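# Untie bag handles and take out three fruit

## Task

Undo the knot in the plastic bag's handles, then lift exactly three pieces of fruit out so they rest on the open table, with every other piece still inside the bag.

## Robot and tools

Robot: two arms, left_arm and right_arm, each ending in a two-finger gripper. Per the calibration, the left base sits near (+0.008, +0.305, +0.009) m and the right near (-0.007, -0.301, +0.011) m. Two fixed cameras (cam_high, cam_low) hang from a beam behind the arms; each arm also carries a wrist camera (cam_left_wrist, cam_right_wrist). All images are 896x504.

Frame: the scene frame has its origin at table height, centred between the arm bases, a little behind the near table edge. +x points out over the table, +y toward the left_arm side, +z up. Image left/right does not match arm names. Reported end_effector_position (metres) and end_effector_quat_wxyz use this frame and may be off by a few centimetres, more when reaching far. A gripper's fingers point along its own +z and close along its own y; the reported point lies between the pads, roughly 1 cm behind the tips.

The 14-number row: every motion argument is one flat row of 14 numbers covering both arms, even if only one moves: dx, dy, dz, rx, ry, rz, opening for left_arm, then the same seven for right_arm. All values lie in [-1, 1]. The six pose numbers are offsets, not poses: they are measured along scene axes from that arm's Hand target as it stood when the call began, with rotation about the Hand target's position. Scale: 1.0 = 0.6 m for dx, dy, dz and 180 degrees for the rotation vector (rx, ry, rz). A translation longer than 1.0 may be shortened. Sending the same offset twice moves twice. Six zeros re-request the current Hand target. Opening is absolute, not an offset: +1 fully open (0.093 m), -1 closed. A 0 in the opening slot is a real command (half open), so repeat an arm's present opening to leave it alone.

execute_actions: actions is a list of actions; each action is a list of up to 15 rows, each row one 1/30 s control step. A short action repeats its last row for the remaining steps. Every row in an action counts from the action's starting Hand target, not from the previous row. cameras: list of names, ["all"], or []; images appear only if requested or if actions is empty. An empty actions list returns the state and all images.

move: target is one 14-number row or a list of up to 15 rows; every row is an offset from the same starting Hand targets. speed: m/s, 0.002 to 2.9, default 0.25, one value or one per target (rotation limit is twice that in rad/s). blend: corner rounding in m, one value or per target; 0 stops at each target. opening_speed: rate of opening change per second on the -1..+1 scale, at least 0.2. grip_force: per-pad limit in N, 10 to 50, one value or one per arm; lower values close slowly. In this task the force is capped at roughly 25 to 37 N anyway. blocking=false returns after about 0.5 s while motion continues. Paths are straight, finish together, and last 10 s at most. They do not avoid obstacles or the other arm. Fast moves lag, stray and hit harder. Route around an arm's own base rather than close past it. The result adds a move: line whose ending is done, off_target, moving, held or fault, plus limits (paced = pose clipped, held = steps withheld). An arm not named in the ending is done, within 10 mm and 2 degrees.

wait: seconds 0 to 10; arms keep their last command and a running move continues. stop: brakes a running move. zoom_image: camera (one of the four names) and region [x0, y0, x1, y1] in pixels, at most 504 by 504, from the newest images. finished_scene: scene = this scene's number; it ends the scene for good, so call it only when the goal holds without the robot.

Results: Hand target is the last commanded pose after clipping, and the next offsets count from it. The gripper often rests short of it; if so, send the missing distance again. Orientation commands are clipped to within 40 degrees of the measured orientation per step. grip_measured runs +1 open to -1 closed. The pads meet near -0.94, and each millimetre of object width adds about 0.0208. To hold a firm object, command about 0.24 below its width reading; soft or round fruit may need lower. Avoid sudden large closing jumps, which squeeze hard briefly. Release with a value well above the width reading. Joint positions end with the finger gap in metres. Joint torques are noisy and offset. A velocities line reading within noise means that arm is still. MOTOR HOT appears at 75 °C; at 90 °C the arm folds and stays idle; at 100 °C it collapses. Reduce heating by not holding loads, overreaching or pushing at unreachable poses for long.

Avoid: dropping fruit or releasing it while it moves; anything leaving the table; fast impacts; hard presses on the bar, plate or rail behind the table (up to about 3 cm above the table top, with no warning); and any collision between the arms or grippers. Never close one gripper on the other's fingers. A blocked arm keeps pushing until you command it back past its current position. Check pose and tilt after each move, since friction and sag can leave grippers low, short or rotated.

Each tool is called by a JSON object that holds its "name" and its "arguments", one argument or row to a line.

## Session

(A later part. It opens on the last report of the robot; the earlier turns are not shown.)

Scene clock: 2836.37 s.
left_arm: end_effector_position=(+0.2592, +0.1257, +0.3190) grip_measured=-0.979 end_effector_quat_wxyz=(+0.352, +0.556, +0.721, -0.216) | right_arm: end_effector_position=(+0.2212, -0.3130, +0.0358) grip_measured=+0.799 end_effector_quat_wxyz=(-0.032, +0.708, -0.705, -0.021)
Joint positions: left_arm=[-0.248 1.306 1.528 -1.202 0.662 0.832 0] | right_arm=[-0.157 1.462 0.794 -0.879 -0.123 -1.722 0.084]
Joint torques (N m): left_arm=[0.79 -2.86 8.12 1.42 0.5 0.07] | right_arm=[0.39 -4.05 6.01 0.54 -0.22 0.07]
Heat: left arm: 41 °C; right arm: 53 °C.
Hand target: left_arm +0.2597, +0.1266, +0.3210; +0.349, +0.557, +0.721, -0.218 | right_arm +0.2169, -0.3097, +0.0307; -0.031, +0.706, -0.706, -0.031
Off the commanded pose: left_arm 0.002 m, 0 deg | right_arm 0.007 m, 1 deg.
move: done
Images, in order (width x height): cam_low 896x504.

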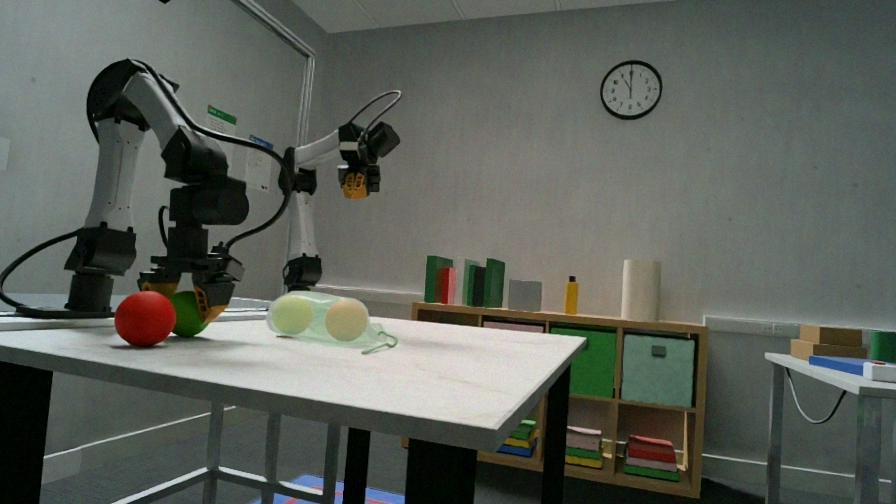

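{"name": "move", "arguments": {
  "target": [
    [0,0,0,0,0,0,-1, 0.003,0,0.01,0,0,0,0.9],
    [0,0,-0.15,0,0,0,-1, 0.003,0,0.2,0,0,0,0.9]
  ],
  "speed": 0.06,
  "blend": 0.003,
  "opening_speed": 0.4,
  "cameras": ["all"]
}}

{"name": "zoom_image", "arguments": {
  "camera": "cam_low",
  "region": [80, 220, 420, 400]
}}

Scene clock: 2850.90 s.
left_arm: end_effector_position=(+0.2620, +0.1258, +0.2314) grip_measured=-0.979 end_effector_quat_wxyz=(+0.345, +0.555, +0.724, -0.220) | right_arm: end_effector_position=(+0.2171, -0.3093, +0.1385) grip_measured=+0.899 end_effector_quat_wxyz=(-0.018, +0.706, -0.706, -0.040)
Joint positions: left_arm=[-0.248 1.229 1.12 -0.888 0.663 0.832 0] | right_arm=[-0.164 1.395 1.156 -1.357 -0.123 -1.73 0.088]
Joint torques (N m): left_arm=[0.39 -4.82 5.81 1.61 0.48 0.04] | right_arm=[-0.98 -6.57 11.04 0.09 -0.2 -0.08]
Heat: left arm: 41 °C; right arm: 53 °C.
Hand target: left_arm +0.2597, +0.1266, +0.2311; +0.349, +0.557, +0.721, -0.218 | right_arm +0.2187, -0.3097, +0.1507; -0.031, +0.706, -0.706, -0.031
Off the commanded pose: left_arm 0.002 m, 1 deg | right_arm 0.012 m, 2 deg.
move: off_target (right_arm); blend cut to 0 m at target 1
camera_calibration:
cam_left_wrist: T_world_to_cam=[[-0.957966, -0.279497, -0.0646754, 0.300305], [-0.231986, 0.887338, -0.398515, 0.0811042], [0.168773, -0.36676, -0.914879, 0.302636], [0, 0, 0, 1]] pos_world=[0.25542, 0.122962, 0.328619]
cam_right_wrist: T_world_to_cam=[[0.999474, 0.0103921, -0.030719, -0.209686], [0.0199767, -0.943496, 0.33078, -0.302136], [-0.0255457, -0.33122, -0.943208, 0.119594], [0, 0, 0, 1]] pos_world=[0.218667, -0.243274, 0.206301]

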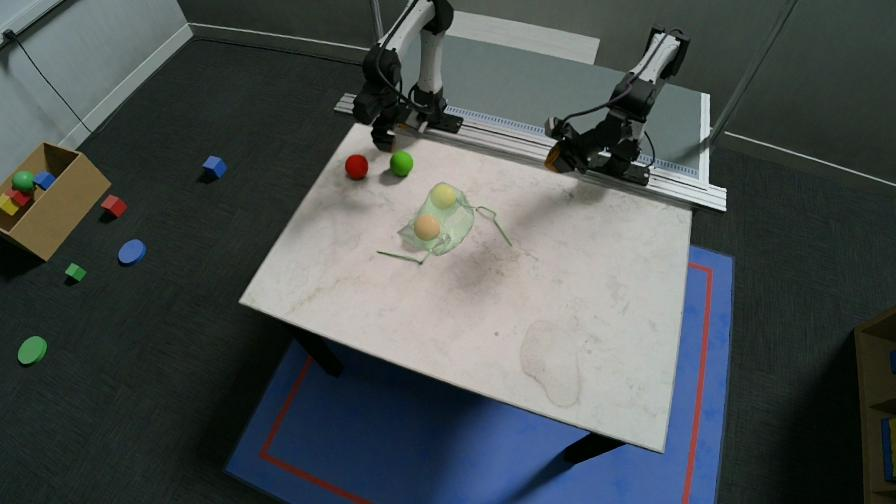

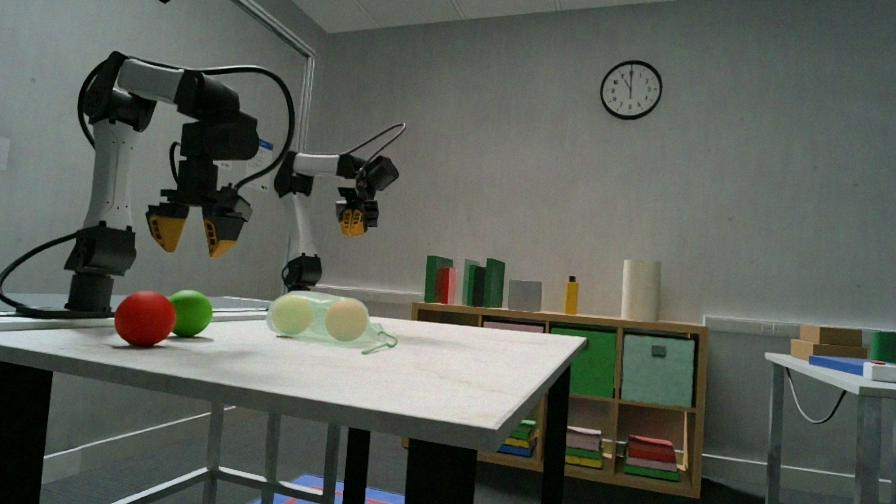

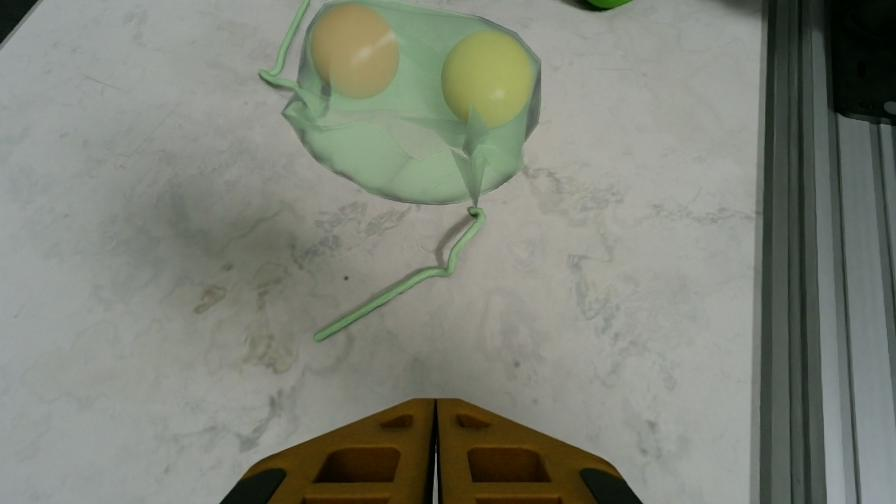

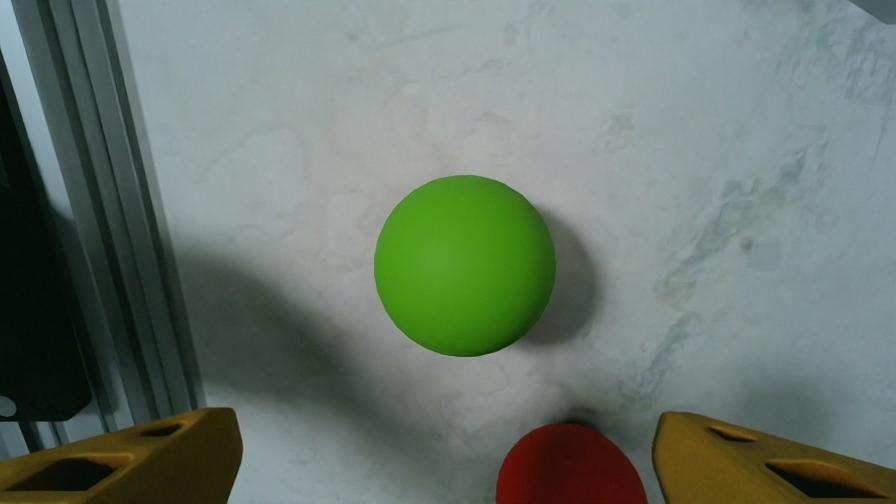

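Scaled by 1.482 from the camera's 896x504 image, which has a finer 1280x720 frame.

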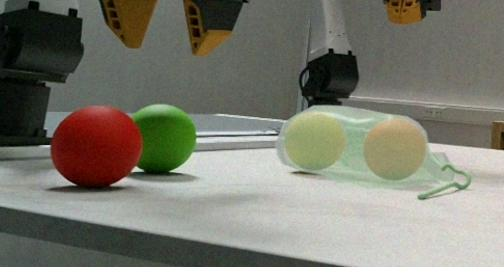

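{"name": "zoom_image", "arguments": {
  "camera": "cam_left_wrist",
  "region": [240, 0, 600, 220]
}}

{"name": "zoom_image", "arguments": {
  "camera": "cam_high",
  "region": [360, 160, 540, 280]
}}

Scaled by 1.400 from the camera's 896x504 image, which has a finer 1280x720 frame.

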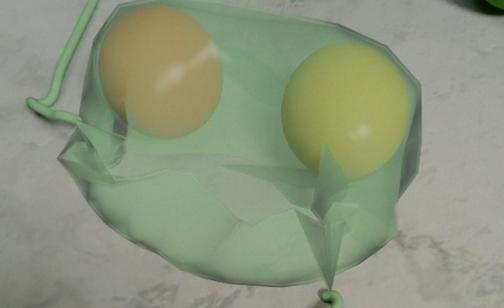

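Scaled by 2.800 from the camera's 896x504 image, which has a finer 1280x720 frame.

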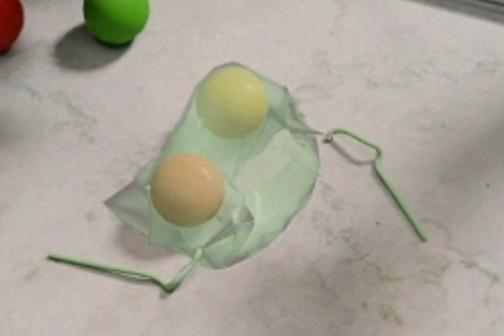

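{"name": "move", "arguments": {
  "target": [
    [0,0,0,0,0,0,-1, 0,0.0,0.06,0,0,0,0],
    [0,0,0,0,0,0,-1, 0.152,0.33,0.06,0,0,0,0]
  ],
  "speed": 0.15,
  "blend": 0.02,
  "cameras": ["cam_right_wrist","cam_high","cam_low"]
}}

Scene clock: 2882.13 s.
left_arm: end_effector_position=(+0.2620, +0.1257, +0.2314) grip_measured=-0.979 end_effector_quat_wxyz=(+0.345, +0.555, +0.724, -0.220) | right_arm: end_effector_position=(+0.3084, -0.1104, +0.1834) grip_measured=+0.001 end_effector_quat_wxyz=(-0.036, +0.709, -0.703, -0.036)
Joint positions: left_arm=[-0.248 1.229 1.12 -0.887 0.663 0.832 0] | right_arm=[0.47 1.853 1.86 -1.487 -0.117 -1.097 0.045]
Joint torques (N m): left_arm=[0.43 -4.79 5.81 1.6 0.48 0.03] | right_arm=[-0.2 -7.65 11.32 0.37 0.02 0.09]
Heat: left arm: 43 °C; right arm: 55 °C.
Hand target: left_arm +0.2597, +0.1266, +0.2311; +0.349, +0.557, +0.721, -0.218 | right_arm +0.3099, -0.1116, +0.1866; -0.031, +0.706, -0.706, -0.031
Off the commanded pose: left_arm 0.002 m, 1 deg | right_arm 0.004 m, 1 deg.
move: done; blend cut to 0.0182 m at target 1
camera_calibration:
cam_right_wrist: T_world_to_cam=[[0.999845, 0.0174871, 0.00188996, -0.306922], [0.0160203, -0.949762, 0.312561, -0.127302], [0.00726079, -0.312483, -0.949896, 0.223298], [0, 0, 0, 1]] pos_world=[0.307292, -0.0457622, 0.25248]
Images, in order (width x height): cam_high 896x504, cam_low 896x504, cam_right_wrist 896x504.

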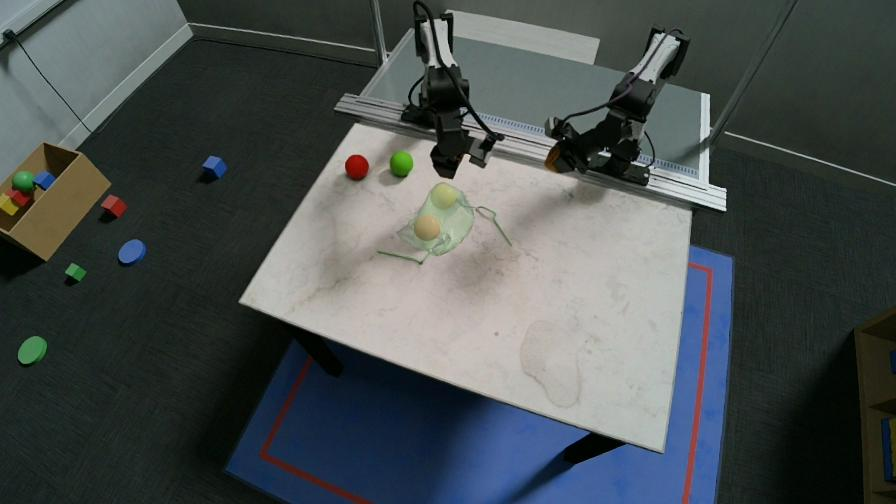

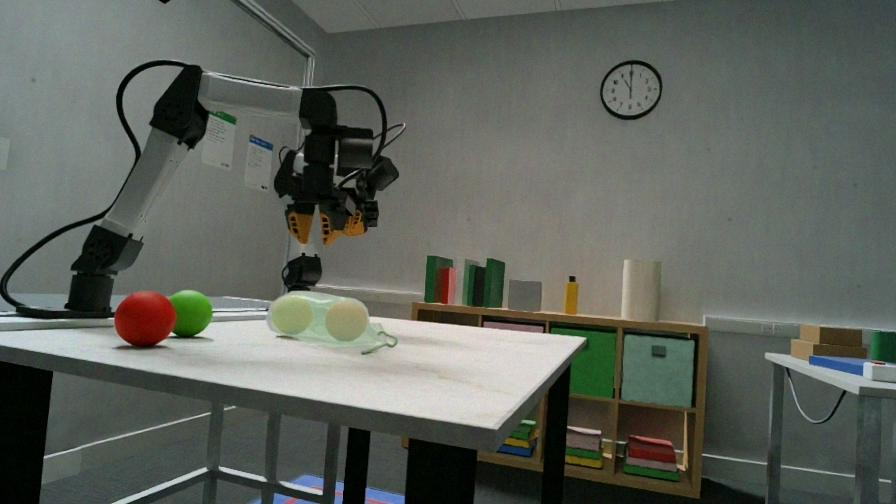

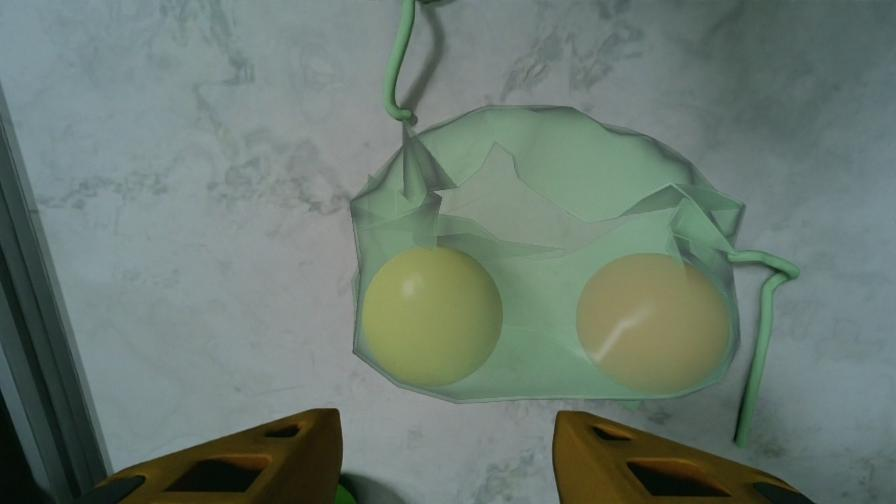

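{"name": "move", "arguments": {
  "target": [
    [0,0,0,0,0,0,-1, -0.048,0.133,0,0,0,0,0],
    [0,0,0,0,0,0,-1, -0.048,0.133,-0.211,0,0,0,0]
  ],
  "speed": 0.15,
  "cameras": ["cam_right_wrist","cam_low"]
}}

Scene clock: 2934.63 s.
left_arm: end_effector_position=(+0.2620, +0.1257, +0.2314) grip_measured=-0.979 end_effector_quat_wxyz=(+0.345, +0.555, +0.724, -0.220) | right_arm: end_effector_position=(+0.2828, -0.0299, +0.0687) grip_measured=+0.001 end_effector_quat_wxyz=(-0.040, +0.708, -0.704, -0.036)
Joint positions: left_arm=[-0.248 1.229 1.12 -0.887 0.663 0.832 0] | right_arm=[0.702 1.94 1.529 -1.038 -0.094 -0.861 0.045]
Joint torques (N m): left_arm=[0.4 -4.88 5.83 1.61 0.47 0.04] | right_arm=[0.14 -8.53 6.74 0.89 0.04 0.11]
Heat: left arm: 43 °C; right arm: 61 °C.
Hand target: left_arm +0.2597, +0.1266, +0.2311; +0.349, +0.557, +0.721, -0.218 | right_arm +0.2811, -0.0319, +0.0600; -0.031, +0.706, -0.706, -0.031
Off the commanded pose: left_arm 0.003 m, 1 deg | right_arm 0.009 m, 1 deg.
move: done
camera_calibration:
cam_right_wrist: T_world_to_cam=[[0.99989, 0.0134931, 0.00621581, -0.282982], [0.0109242, -0.95136, 0.307889, -0.0128549], [0.0100678, -0.307787, -0.951402, 0.139223], [0, 0, 0, 1]] pos_world=[0.281689, 0.0344397, 0.138174]
Images, in order (width x height): cam_low 896x504, cam_right_wrist 896x504.

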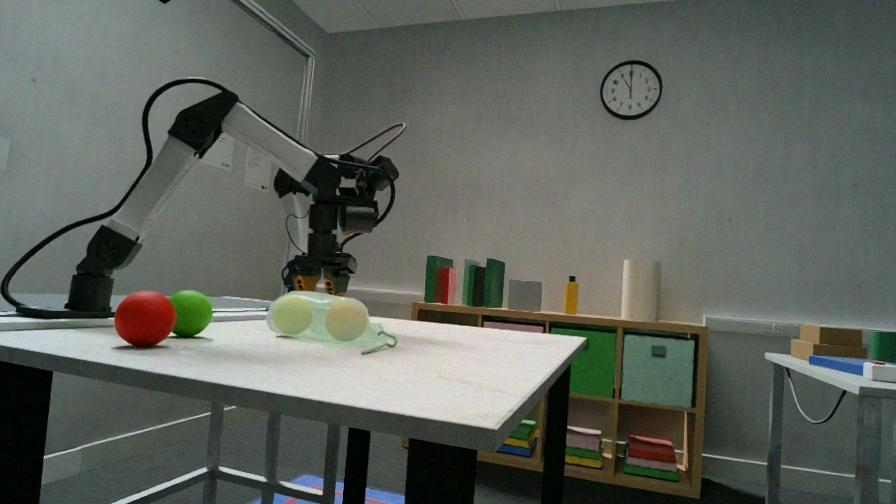

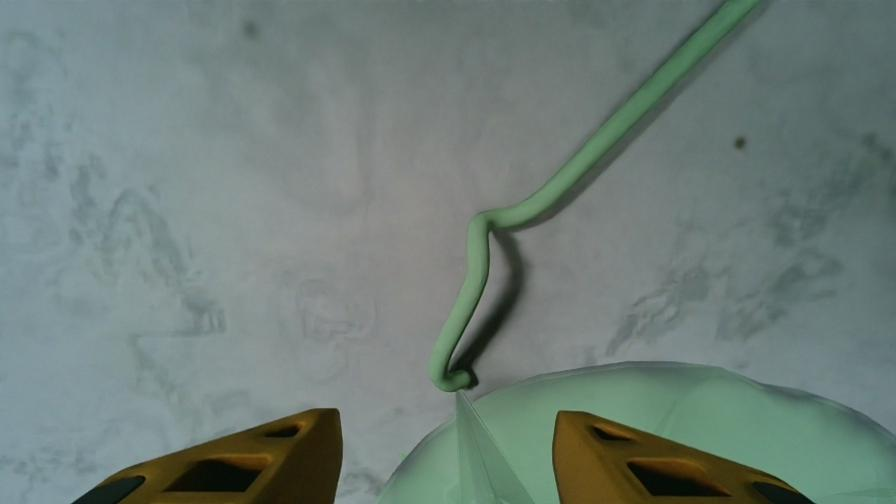

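{"name": "move", "arguments": {
  "target": [
    [0,0,0,0,0,0,-1, 0.0053,0.0117,0,0,0,0,-0.3],
    [0,0,0,0,0,0,-1, 0.0053,0.0117,-0.088,0,0,0,-0.3]
  ],
  "speed": 0.08,
  "cameras": ["cam_right_wrist"]
}}

Scene clock: 2948.10 s.
left_arm: end_effector_position=(+0.2620, +0.1257, +0.2314) grip_measured=-0.979 end_effector_quat_wxyz=(+0.345, +0.555, +0.724, -0.220) | right_arm: end_effector_position=(+0.2875, -0.0227, +0.0163) grip_measured=-0.299 end_effector_quat_wxyz=(-0.040, +0.707, -0.705, -0.036)
Joint positions: left_arm=[-0.248 1.229 1.12 -0.887 0.663 0.832 0] | right_arm=[0.711 2.03 1.444 -0.861 -0.092 -0.85 0.031]
Joint torques (N m): left_arm=[0.39 -4.82 5.82 1.6 0.47 0.04] | right_arm=[0.43 -8.99 6.74 0.9 0.05 0.1]
Heat: left arm: 43 °C; right arm: 58 °C.
Hand target: left_arm +0.2597, +0.1266, +0.2311; +0.349, +0.557, +0.721, -0.218 | right_arm +0.2843, -0.0248, +0.0073; -0.031, +0.707, -0.706, -0.031
Off the commanded pose: left_arm 0.003 m, 1 deg | right_arm 0.010 m, 1 deg.
move: done
camera_calibration:
cam_right_wrist: T_world_to_cam=[[0.999904, 0.0119013, 0.00715813, -0.287469], [0.00912401, -0.951508, 0.30749, 0.0106329], [0.0104706, -0.307395, -0.951524, 0.0914168], [0, 0, 0, 1]] pos_world=[0.286387, 0.0416396, 0.0857735]
Images, in order (width x height): cam_right_wrist 896x504.

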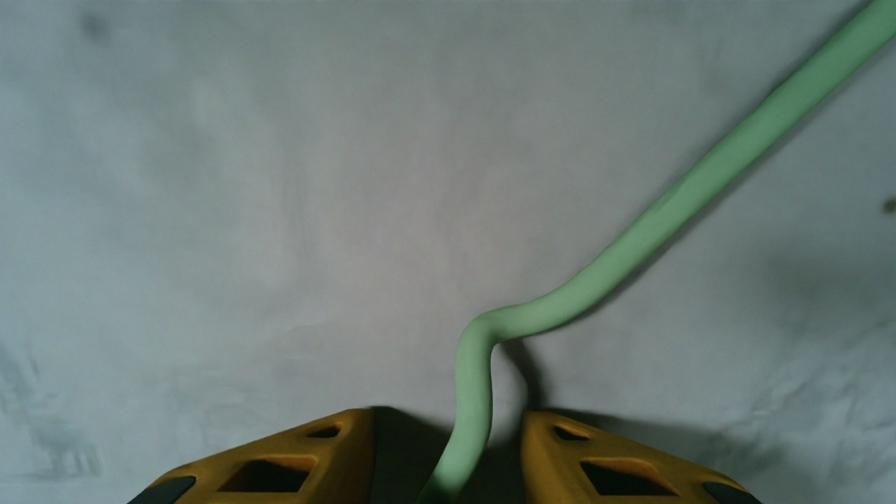

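{"name": "move", "arguments": {
  "target": [0,0,0,0,0,0,-1, 0.002,0.0,0,0,0,0,-1],
  "speed": 0.08,
  "opening_speed": 0.5,
  "cameras": ["cam_right_wrist"]
}}

Scene clock: 2954.73 s.
left_arm: end_effector_position=(+0.2620, +0.1257, +0.2314) grip_measured=-0.979 end_effector_quat_wxyz=(+0.345, +0.555, +0.724, -0.220) | right_arm: end_effector_position=(+0.2876, -0.0226, +0.0163) grip_measured=-0.912 end_effector_quat_wxyz=(-0.040, +0.707, -0.705, -0.036)
Joint positions: left_arm=[-0.248 1.229 1.12 -0.887 0.663 0.832 0] | right_arm=[0.711 2.03 1.444 -0.861 -0.092 -0.85 0.001]
Joint torques (N m): left_arm=[0.46 -4.85 5.81 1.62 0.46 0.05] | right_arm=[0.2 -8.51 7.02 0.88 0.01 0.02]
Heat: left arm: 43 °C; right arm: 57 °C.
Hand target: left_arm +0.2597, +0.1266, +0.2311; +0.349, +0.557, +0.721, -0.218 | right_arm +0.2855, -0.0248, +0.0073; -0.031, +0.707, -0.706, -0.031
Off the commanded pose: left_arm 0.003 m, 1 deg | right_arm 0.010 m, 1 deg.
move: done
camera_calibration:
cam_right_wrist: T_world_to_cam=[[0.999901, 0.011898, 0.0074763, -0.287496], [0.00902542, -0.951576, 0.307281, 0.010682], [0.0107703, -0.307184, -0.951589, 0.0913275], [0, 0, 0, 1]] pos_world=[0.286388, 0.0416397, 0.0857733]
Images, in order (width x height): cam_right_wrist 896x504.

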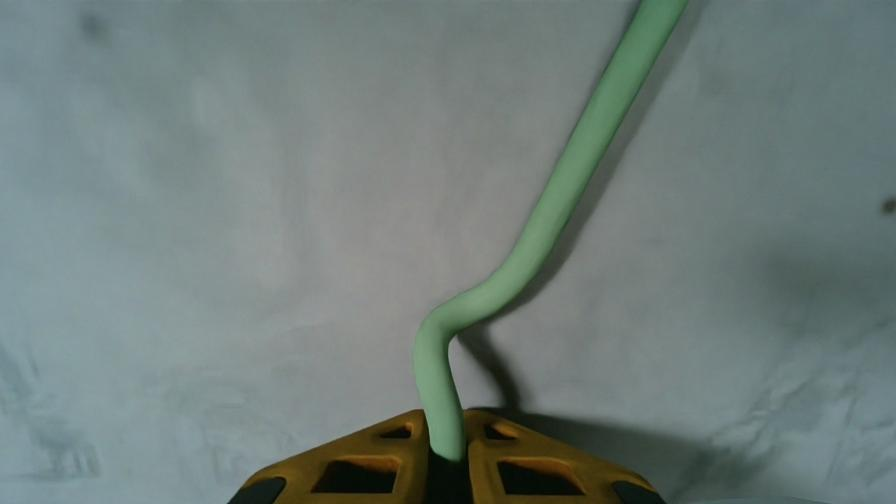

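{"name": "move", "arguments": {
  "target": [
    [0,0,0,0,0,0,-1, -0.059,-0.042,0.171,0,0,0,-1],
    [0,0,0,0,0,0,-1, -0.1425,-0.175,0.188,0,0,0.18,-1],
    [0,0,0,0,0,0,-1, -0.172,-0.2087,0.155,0,0,0.28,-1]
  ],
  "speed": 0.1,
  "blend": 0.02,
  "cameras": ["all"]
}}

{"name": "zoom_image", "arguments": {
  "camera": "cam_low",
  "region": [220, 220, 440, 380]
}}

Scene clock: 2978.07 s.
left_arm: end_effector_position=(+0.2620, +0.1257, +0.2314) grip_measured=-0.979 end_effector_quat_wxyz=(+0.345, +0.555, +0.724, -0.220) | right_arm: end_effector_position=(+0.1835, -0.1486, +0.0983) grip_measured=-0.912 end_effector_quat_wxyz=(-0.004, +0.940, -0.339, -0.043)
Joint positions: left_arm=[-0.248 1.229 1.12 -0.887 0.663 0.832 0] | right_arm=[0.594 1.453 1.072 -1.189 -0.095 -1.85 0.001]
Joint torques (N m): left_arm=[0.43 -4.78 5.79 1.61 0.46 0.03] | right_arm=[-0.79 -7.65 6.41 0.52 -0.21 -0.1]
Heat: left arm: 43 °C; right arm: 55 °C.
Hand target: left_arm +0.2597, +0.1266, +0.2311; +0.349, +0.557, +0.721, -0.218 | right_arm +0.1823, -0.1500, +0.1003; -0.015, +0.940, -0.338, -0.041
Off the commanded pose: left_arm 0.003 m, 1 deg | right_arm 0.003 m, 1 deg.
move: done
camera_calibration:
cam_left_wrist: T_world_to_cam=[[-0.957934, -0.279543, -0.0649411, 0.300389], [-0.231896, 0.887281, -0.398693, 0.0811462], [0.169073, -0.366862, -0.914782, 0.30254], [0, 0, 0, 1]] pos_world=[0.255419, 0.122963, 0.328619]
cam_right_wrist: T_world_to_cam=[[0.63001, 0.776277, -0.0219417, 0.00178963], [0.737545, -0.589252, 0.329862, -0.215556], [0.243135, -0.223999, -0.943774, 0.100721], [0, 0, 0, 1]] pos_world=[0.133366, -0.105845, 0.166201]

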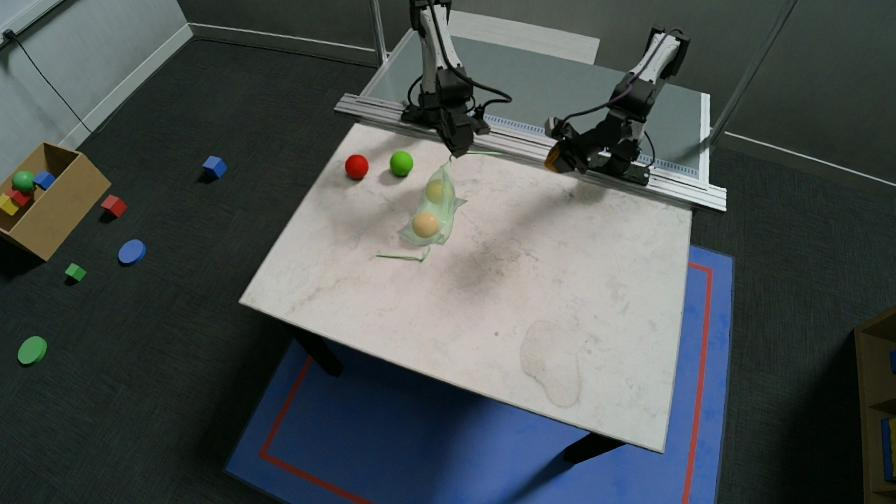

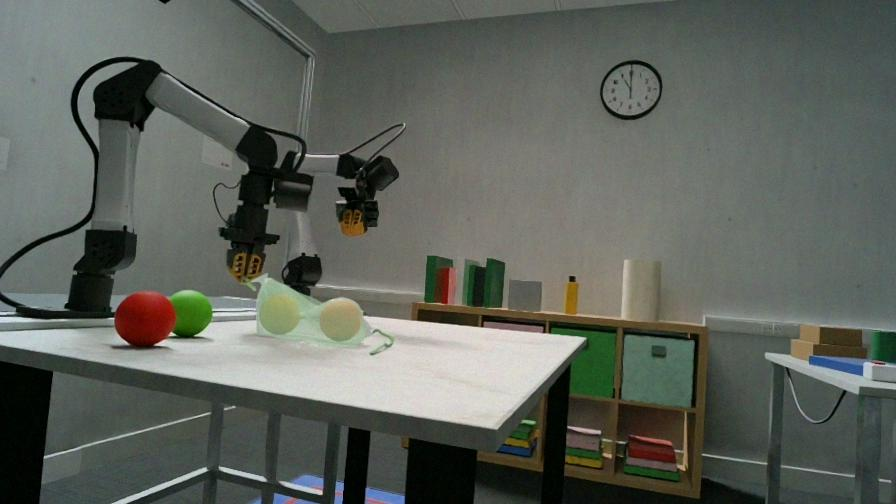

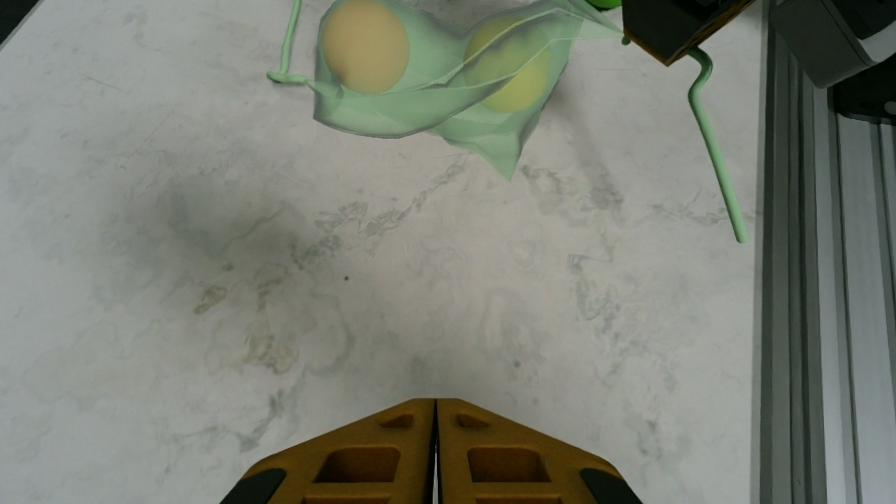

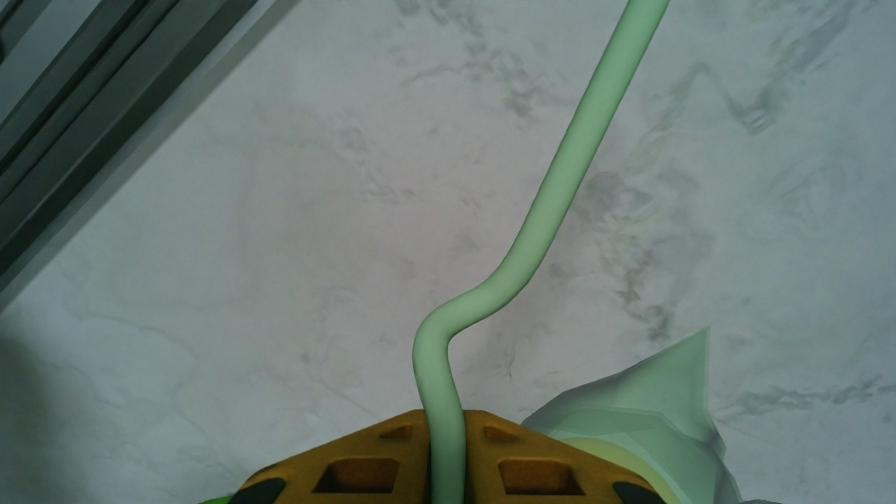

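Scaled by 2.291 from the camera's 896x504 image, which has a finer 1280x720 frame.

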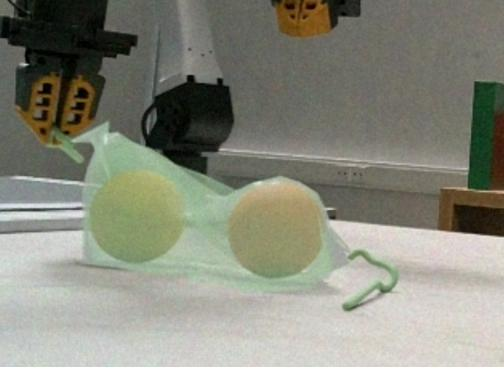

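{"name": "move", "arguments": {
  "target": [0,0,0,0,0,0,-1, 0.01,0.0,-0.12,0,0,0,-1],
  "speed": 0.08,
  "cameras": ["all"]
}}

{"name": "zoom_image", "arguments": {
  "camera": "cam_low",
  "region": [220, 220, 440, 380]
}}

{"name": "zoom_image", "arguments": {
  "camera": "cam_left_wrist",
  "region": [240, 0, 660, 250]
}}

Scene clock: 2998.77 s.
left_arm: end_effector_position=(+0.2620, +0.1257, +0.2314) grip_measured=-0.979 end_effector_quat_wxyz=(+0.345, +0.555, +0.724, -0.220) | right_arm: end_effector_position=(+0.1910, -0.1476, +0.0337) grip_measured=-0.912 end_effector_quat_wxyz=(-0.017, +0.940, -0.338, -0.033)
Joint positions: left_arm=[-0.248 1.229 1.12 -0.887 0.663 0.832 0] | right_arm=[0.586 1.53 0.876 -0.882 -0.095 -1.858 0.001]
Joint torques (N m): left_arm=[0.44 -4.77 5.82 1.59 0.46 0.04] | right_arm=[-0.88 -4.52 6.15 0.57 -0.21 -0.09]
Heat: left arm: 43 °C; right arm: 53 °C.
Hand target: left_arm +0.2597, +0.1266, +0.2311; +0.349, +0.557, +0.721, -0.218 | right_arm +0.1883, -0.1501, +0.0283; -0.015, +0.940, -0.338, -0.041
Off the commanded pose: left_arm 0.003 m, 1 deg | right_arm 0.006 m, 1 deg.
move: done
camera_calibration:
cam_left_wrist: T_world_to_cam=[[-0.957934, -0.279543, -0.0649411, 0.300389], [-0.231896, 0.887281, -0.398693, 0.0811462], [0.169073, -0.366862, -0.914782, 0.30254], [0, 0, 0, 1]] pos_world=[0.255419, 0.122963, 0.328619]
cam_right_wrist: T_world_to_cam=[[0.629324, 0.777066, 0.0109671, -0.00603465], [0.72864, -0.594895, 0.339387, -0.198584], [0.27025, -0.205593, -0.940583, 0.0355711], [0, 0, 0, 1]] pos_world=[0.138881, -0.106134, 0.10092]

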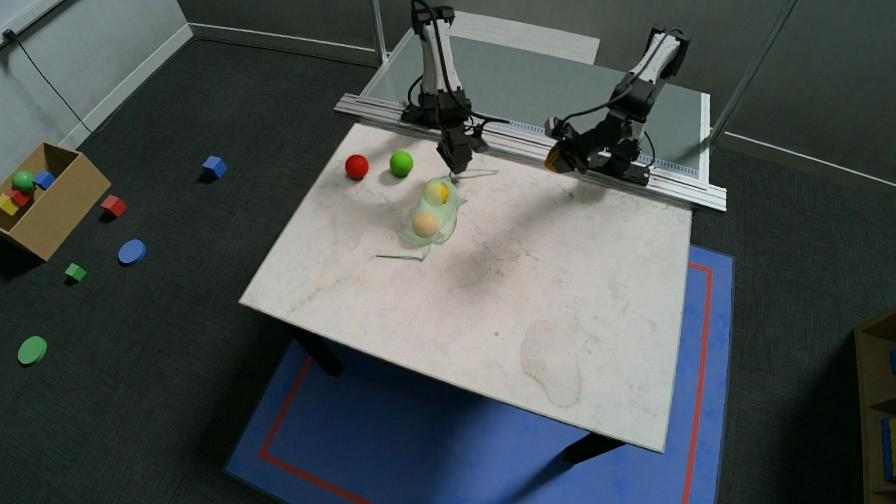

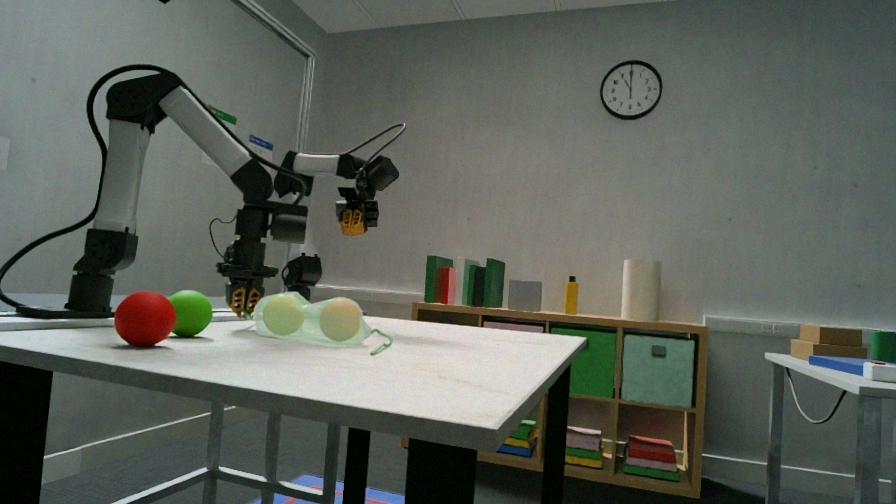

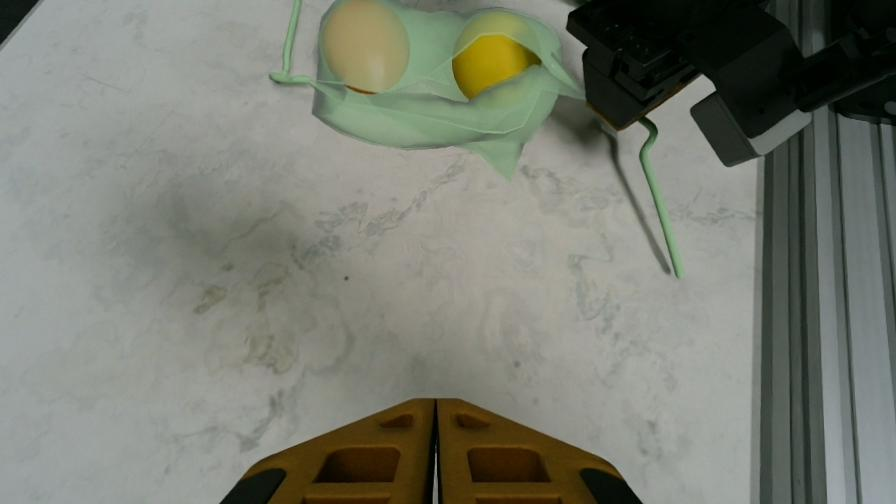

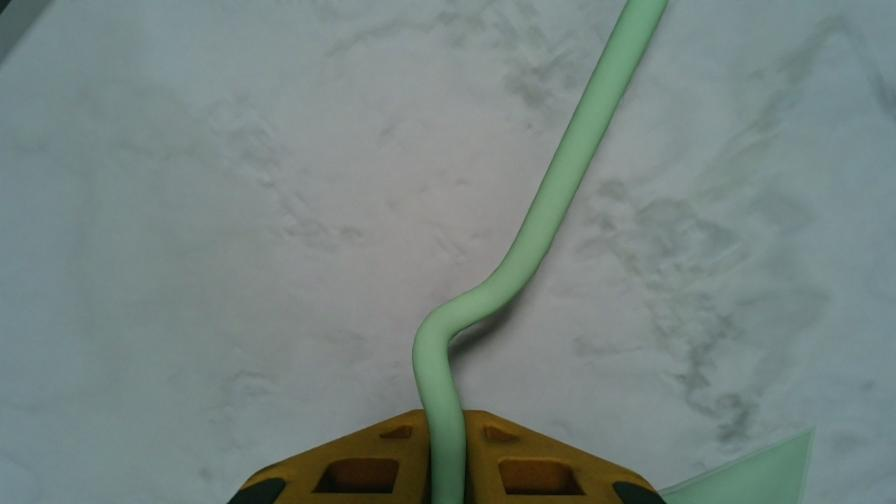

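Scaled by 2.291 from the camera's 896x504 image, which has a finer 1280x720 frame.

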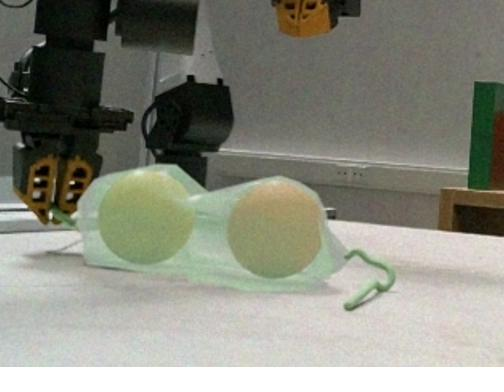

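Scaled by 1.200 from the camera's 896x504 image, which has a finer 1280x720 frame.

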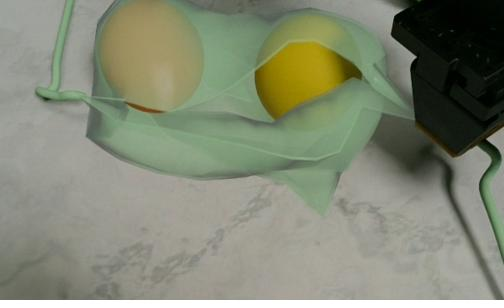

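{"name": "move", "arguments": {
  "target": [0,0,0,0,0,0,-1, 0.0,-0.03,-0.025,0,0,0,-1],
  "speed": 0.06
}}

{"name": "wait", "arguments": {
  "seconds": 2,
  "cameras": ["cam_high","cam_low","cam_left_wrist"]
}}

{"name": "zoom_image", "arguments": {
  "camera": "cam_left_wrist",
  "region": [240, 0, 660, 250]
}}

{"name": "zoom_image", "arguments": {
  "camera": "cam_low",
  "region": [220, 220, 440, 380]
}}

Scene clock: 3011.00 s.
left_arm: end_effector_position=(+0.2620, +0.1257, +0.2314) grip_measured=-0.979 end_effector_quat_wxyz=(+0.345, +0.555, +0.724, -0.220) | right_arm: end_effector_position=(+0.1916, -0.1657, +0.0184) grip_measured=-0.912 end_effector_quat_wxyz=(-0.017, +0.940, -0.338, -0.033)
Joint positions: left_arm=[-0.248 1.229 1.12 -0.887 0.663 0.832 0] | right_arm=[0.522 1.53 0.806 -0.819 -0.096 -1.921 0.001]
Joint torques (N m): left_arm=[0.43 -4.85 5.83 1.62 0.45 0.04] | right_arm=[-0.76 -4.48 5.82 0.56 -0.22 -0.11]
Heat: left arm: 43 °C; right arm: 52 °C.
Hand target: left_arm +0.2597, +0.1266, +0.2311; +0.349, +0.557, +0.721, -0.218 | right_arm +0.1882, -0.1681, +0.0133; -0.015, +0.940, -0.338, -0.041
Off the commanded pose: left_arm 0.003 m, 1 deg | right_arm 0.007 m, 1 deg.
move: done

Scene clock: 3013.00 s.
left_arm: end_effector_position=(+0.2620, +0.1257, +0.2314) grip_measured=-0.979 end_effector_quat_wxyz=(+0.345, +0.555, +0.724, -0.220) | right_arm: end_effector_position=(+0.1918, -0.1656, +0.0184) grip_measured=-0.912 end_effector_quat_wxyz=(-0.017, +0.940, -0.338, -0.033)
Joint positions: left_arm=[-0.248 1.229 1.12 -0.887 0.663 0.832 0] | right_arm=[0.522 1.53 0.806 -0.818 -0.096 -1.922 0.001]
Joint torques (N m): left_arm=[0.44 -4.81 5.78 1.61 0.47 0.03] | right_arm=[-0.91 -4.37 5.82 0.57 -0.19 -0.08]
Heat: left arm: 43 °C; right arm: 52 °C.
Hand target: left_arm +0.2597, +0.1266, +0.2311; +0.349, +0.557, +0.721, -0.218 | right_arm +0.1883, -0.1680, +0.0133; -0.015, +0.940, -0.338, -0.041
Tool commands: left_gripper/opening=-1.0 right_gripper/opening=-1.0
Off the commanded pose: left_arm 0.003 m, 1 deg | right_arm 0.007 m, 1 deg.
wait: 2.00 s; at rest by 0.17 s
camera_calibration:
cam_left_wrist: T_world_to_cam=[[-0.957934, -0.279543, -0.0649411, 0.300389], [-0.231896, 0.887281, -0.398693, 0.0811462], [0.169073, -0.366862, -0.914782, 0.30254], [0, 0, 0, 1]] pos_world=[0.255419, 0.122963, 0.328619]
Images, in order (width x height): cam_high 896x504, cam_low 896x504, cam_left_wrist 896x504.

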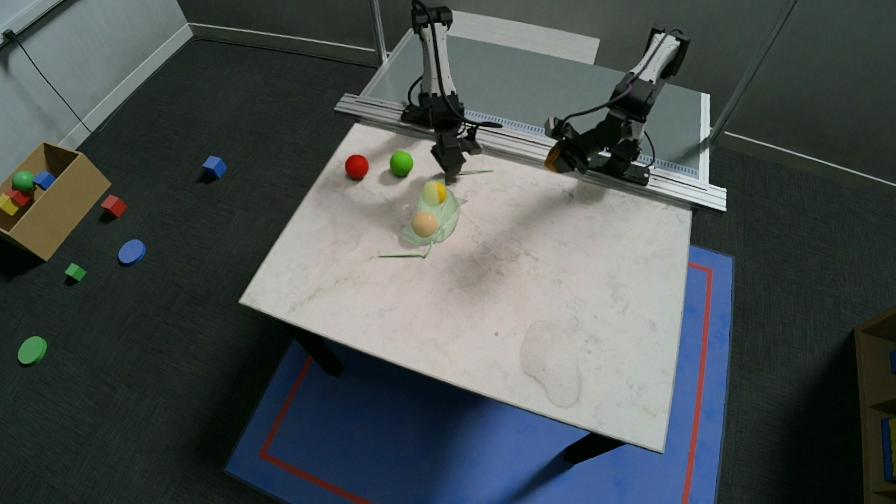

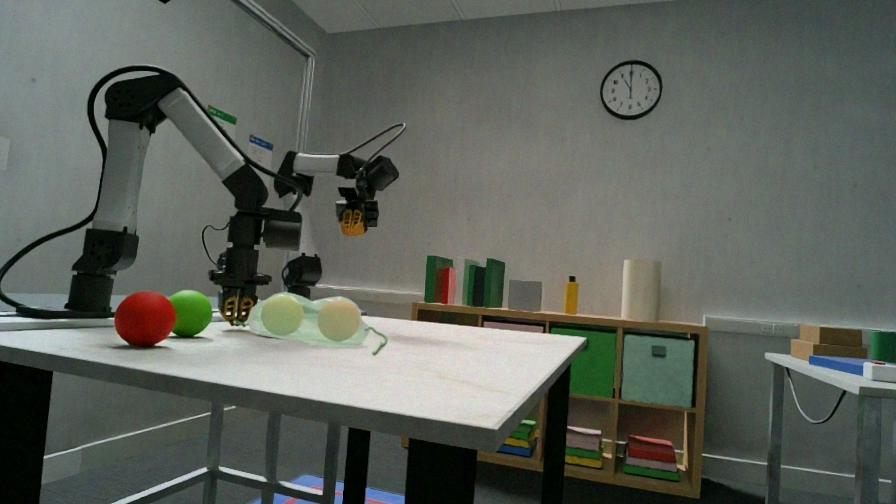

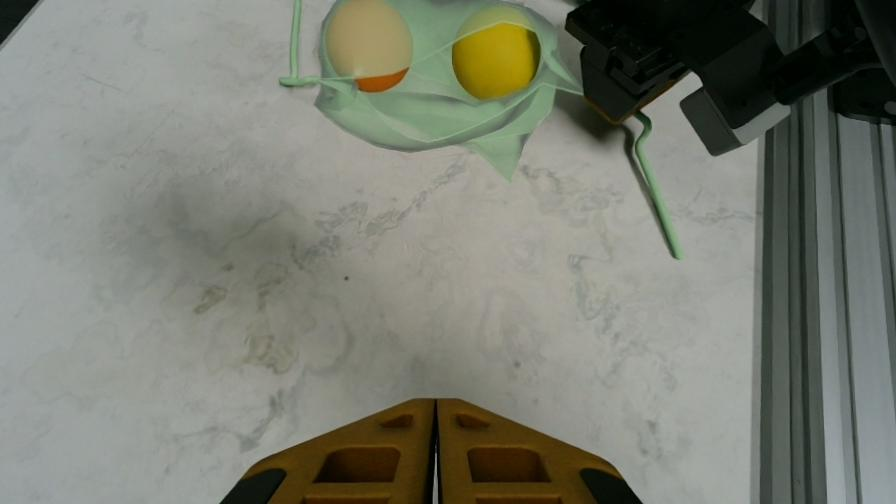

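Scaled by 1.200 from the camera's 896x504 image, which has a finer 1280x720 frame.

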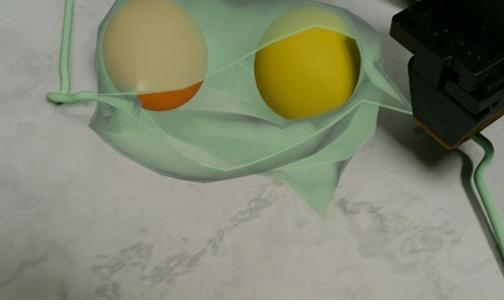

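Scaled by 2.291 from the camera's 896x504 image, which has a finer 1280x720 frame.

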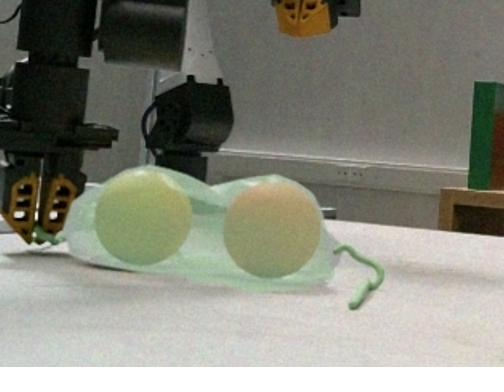

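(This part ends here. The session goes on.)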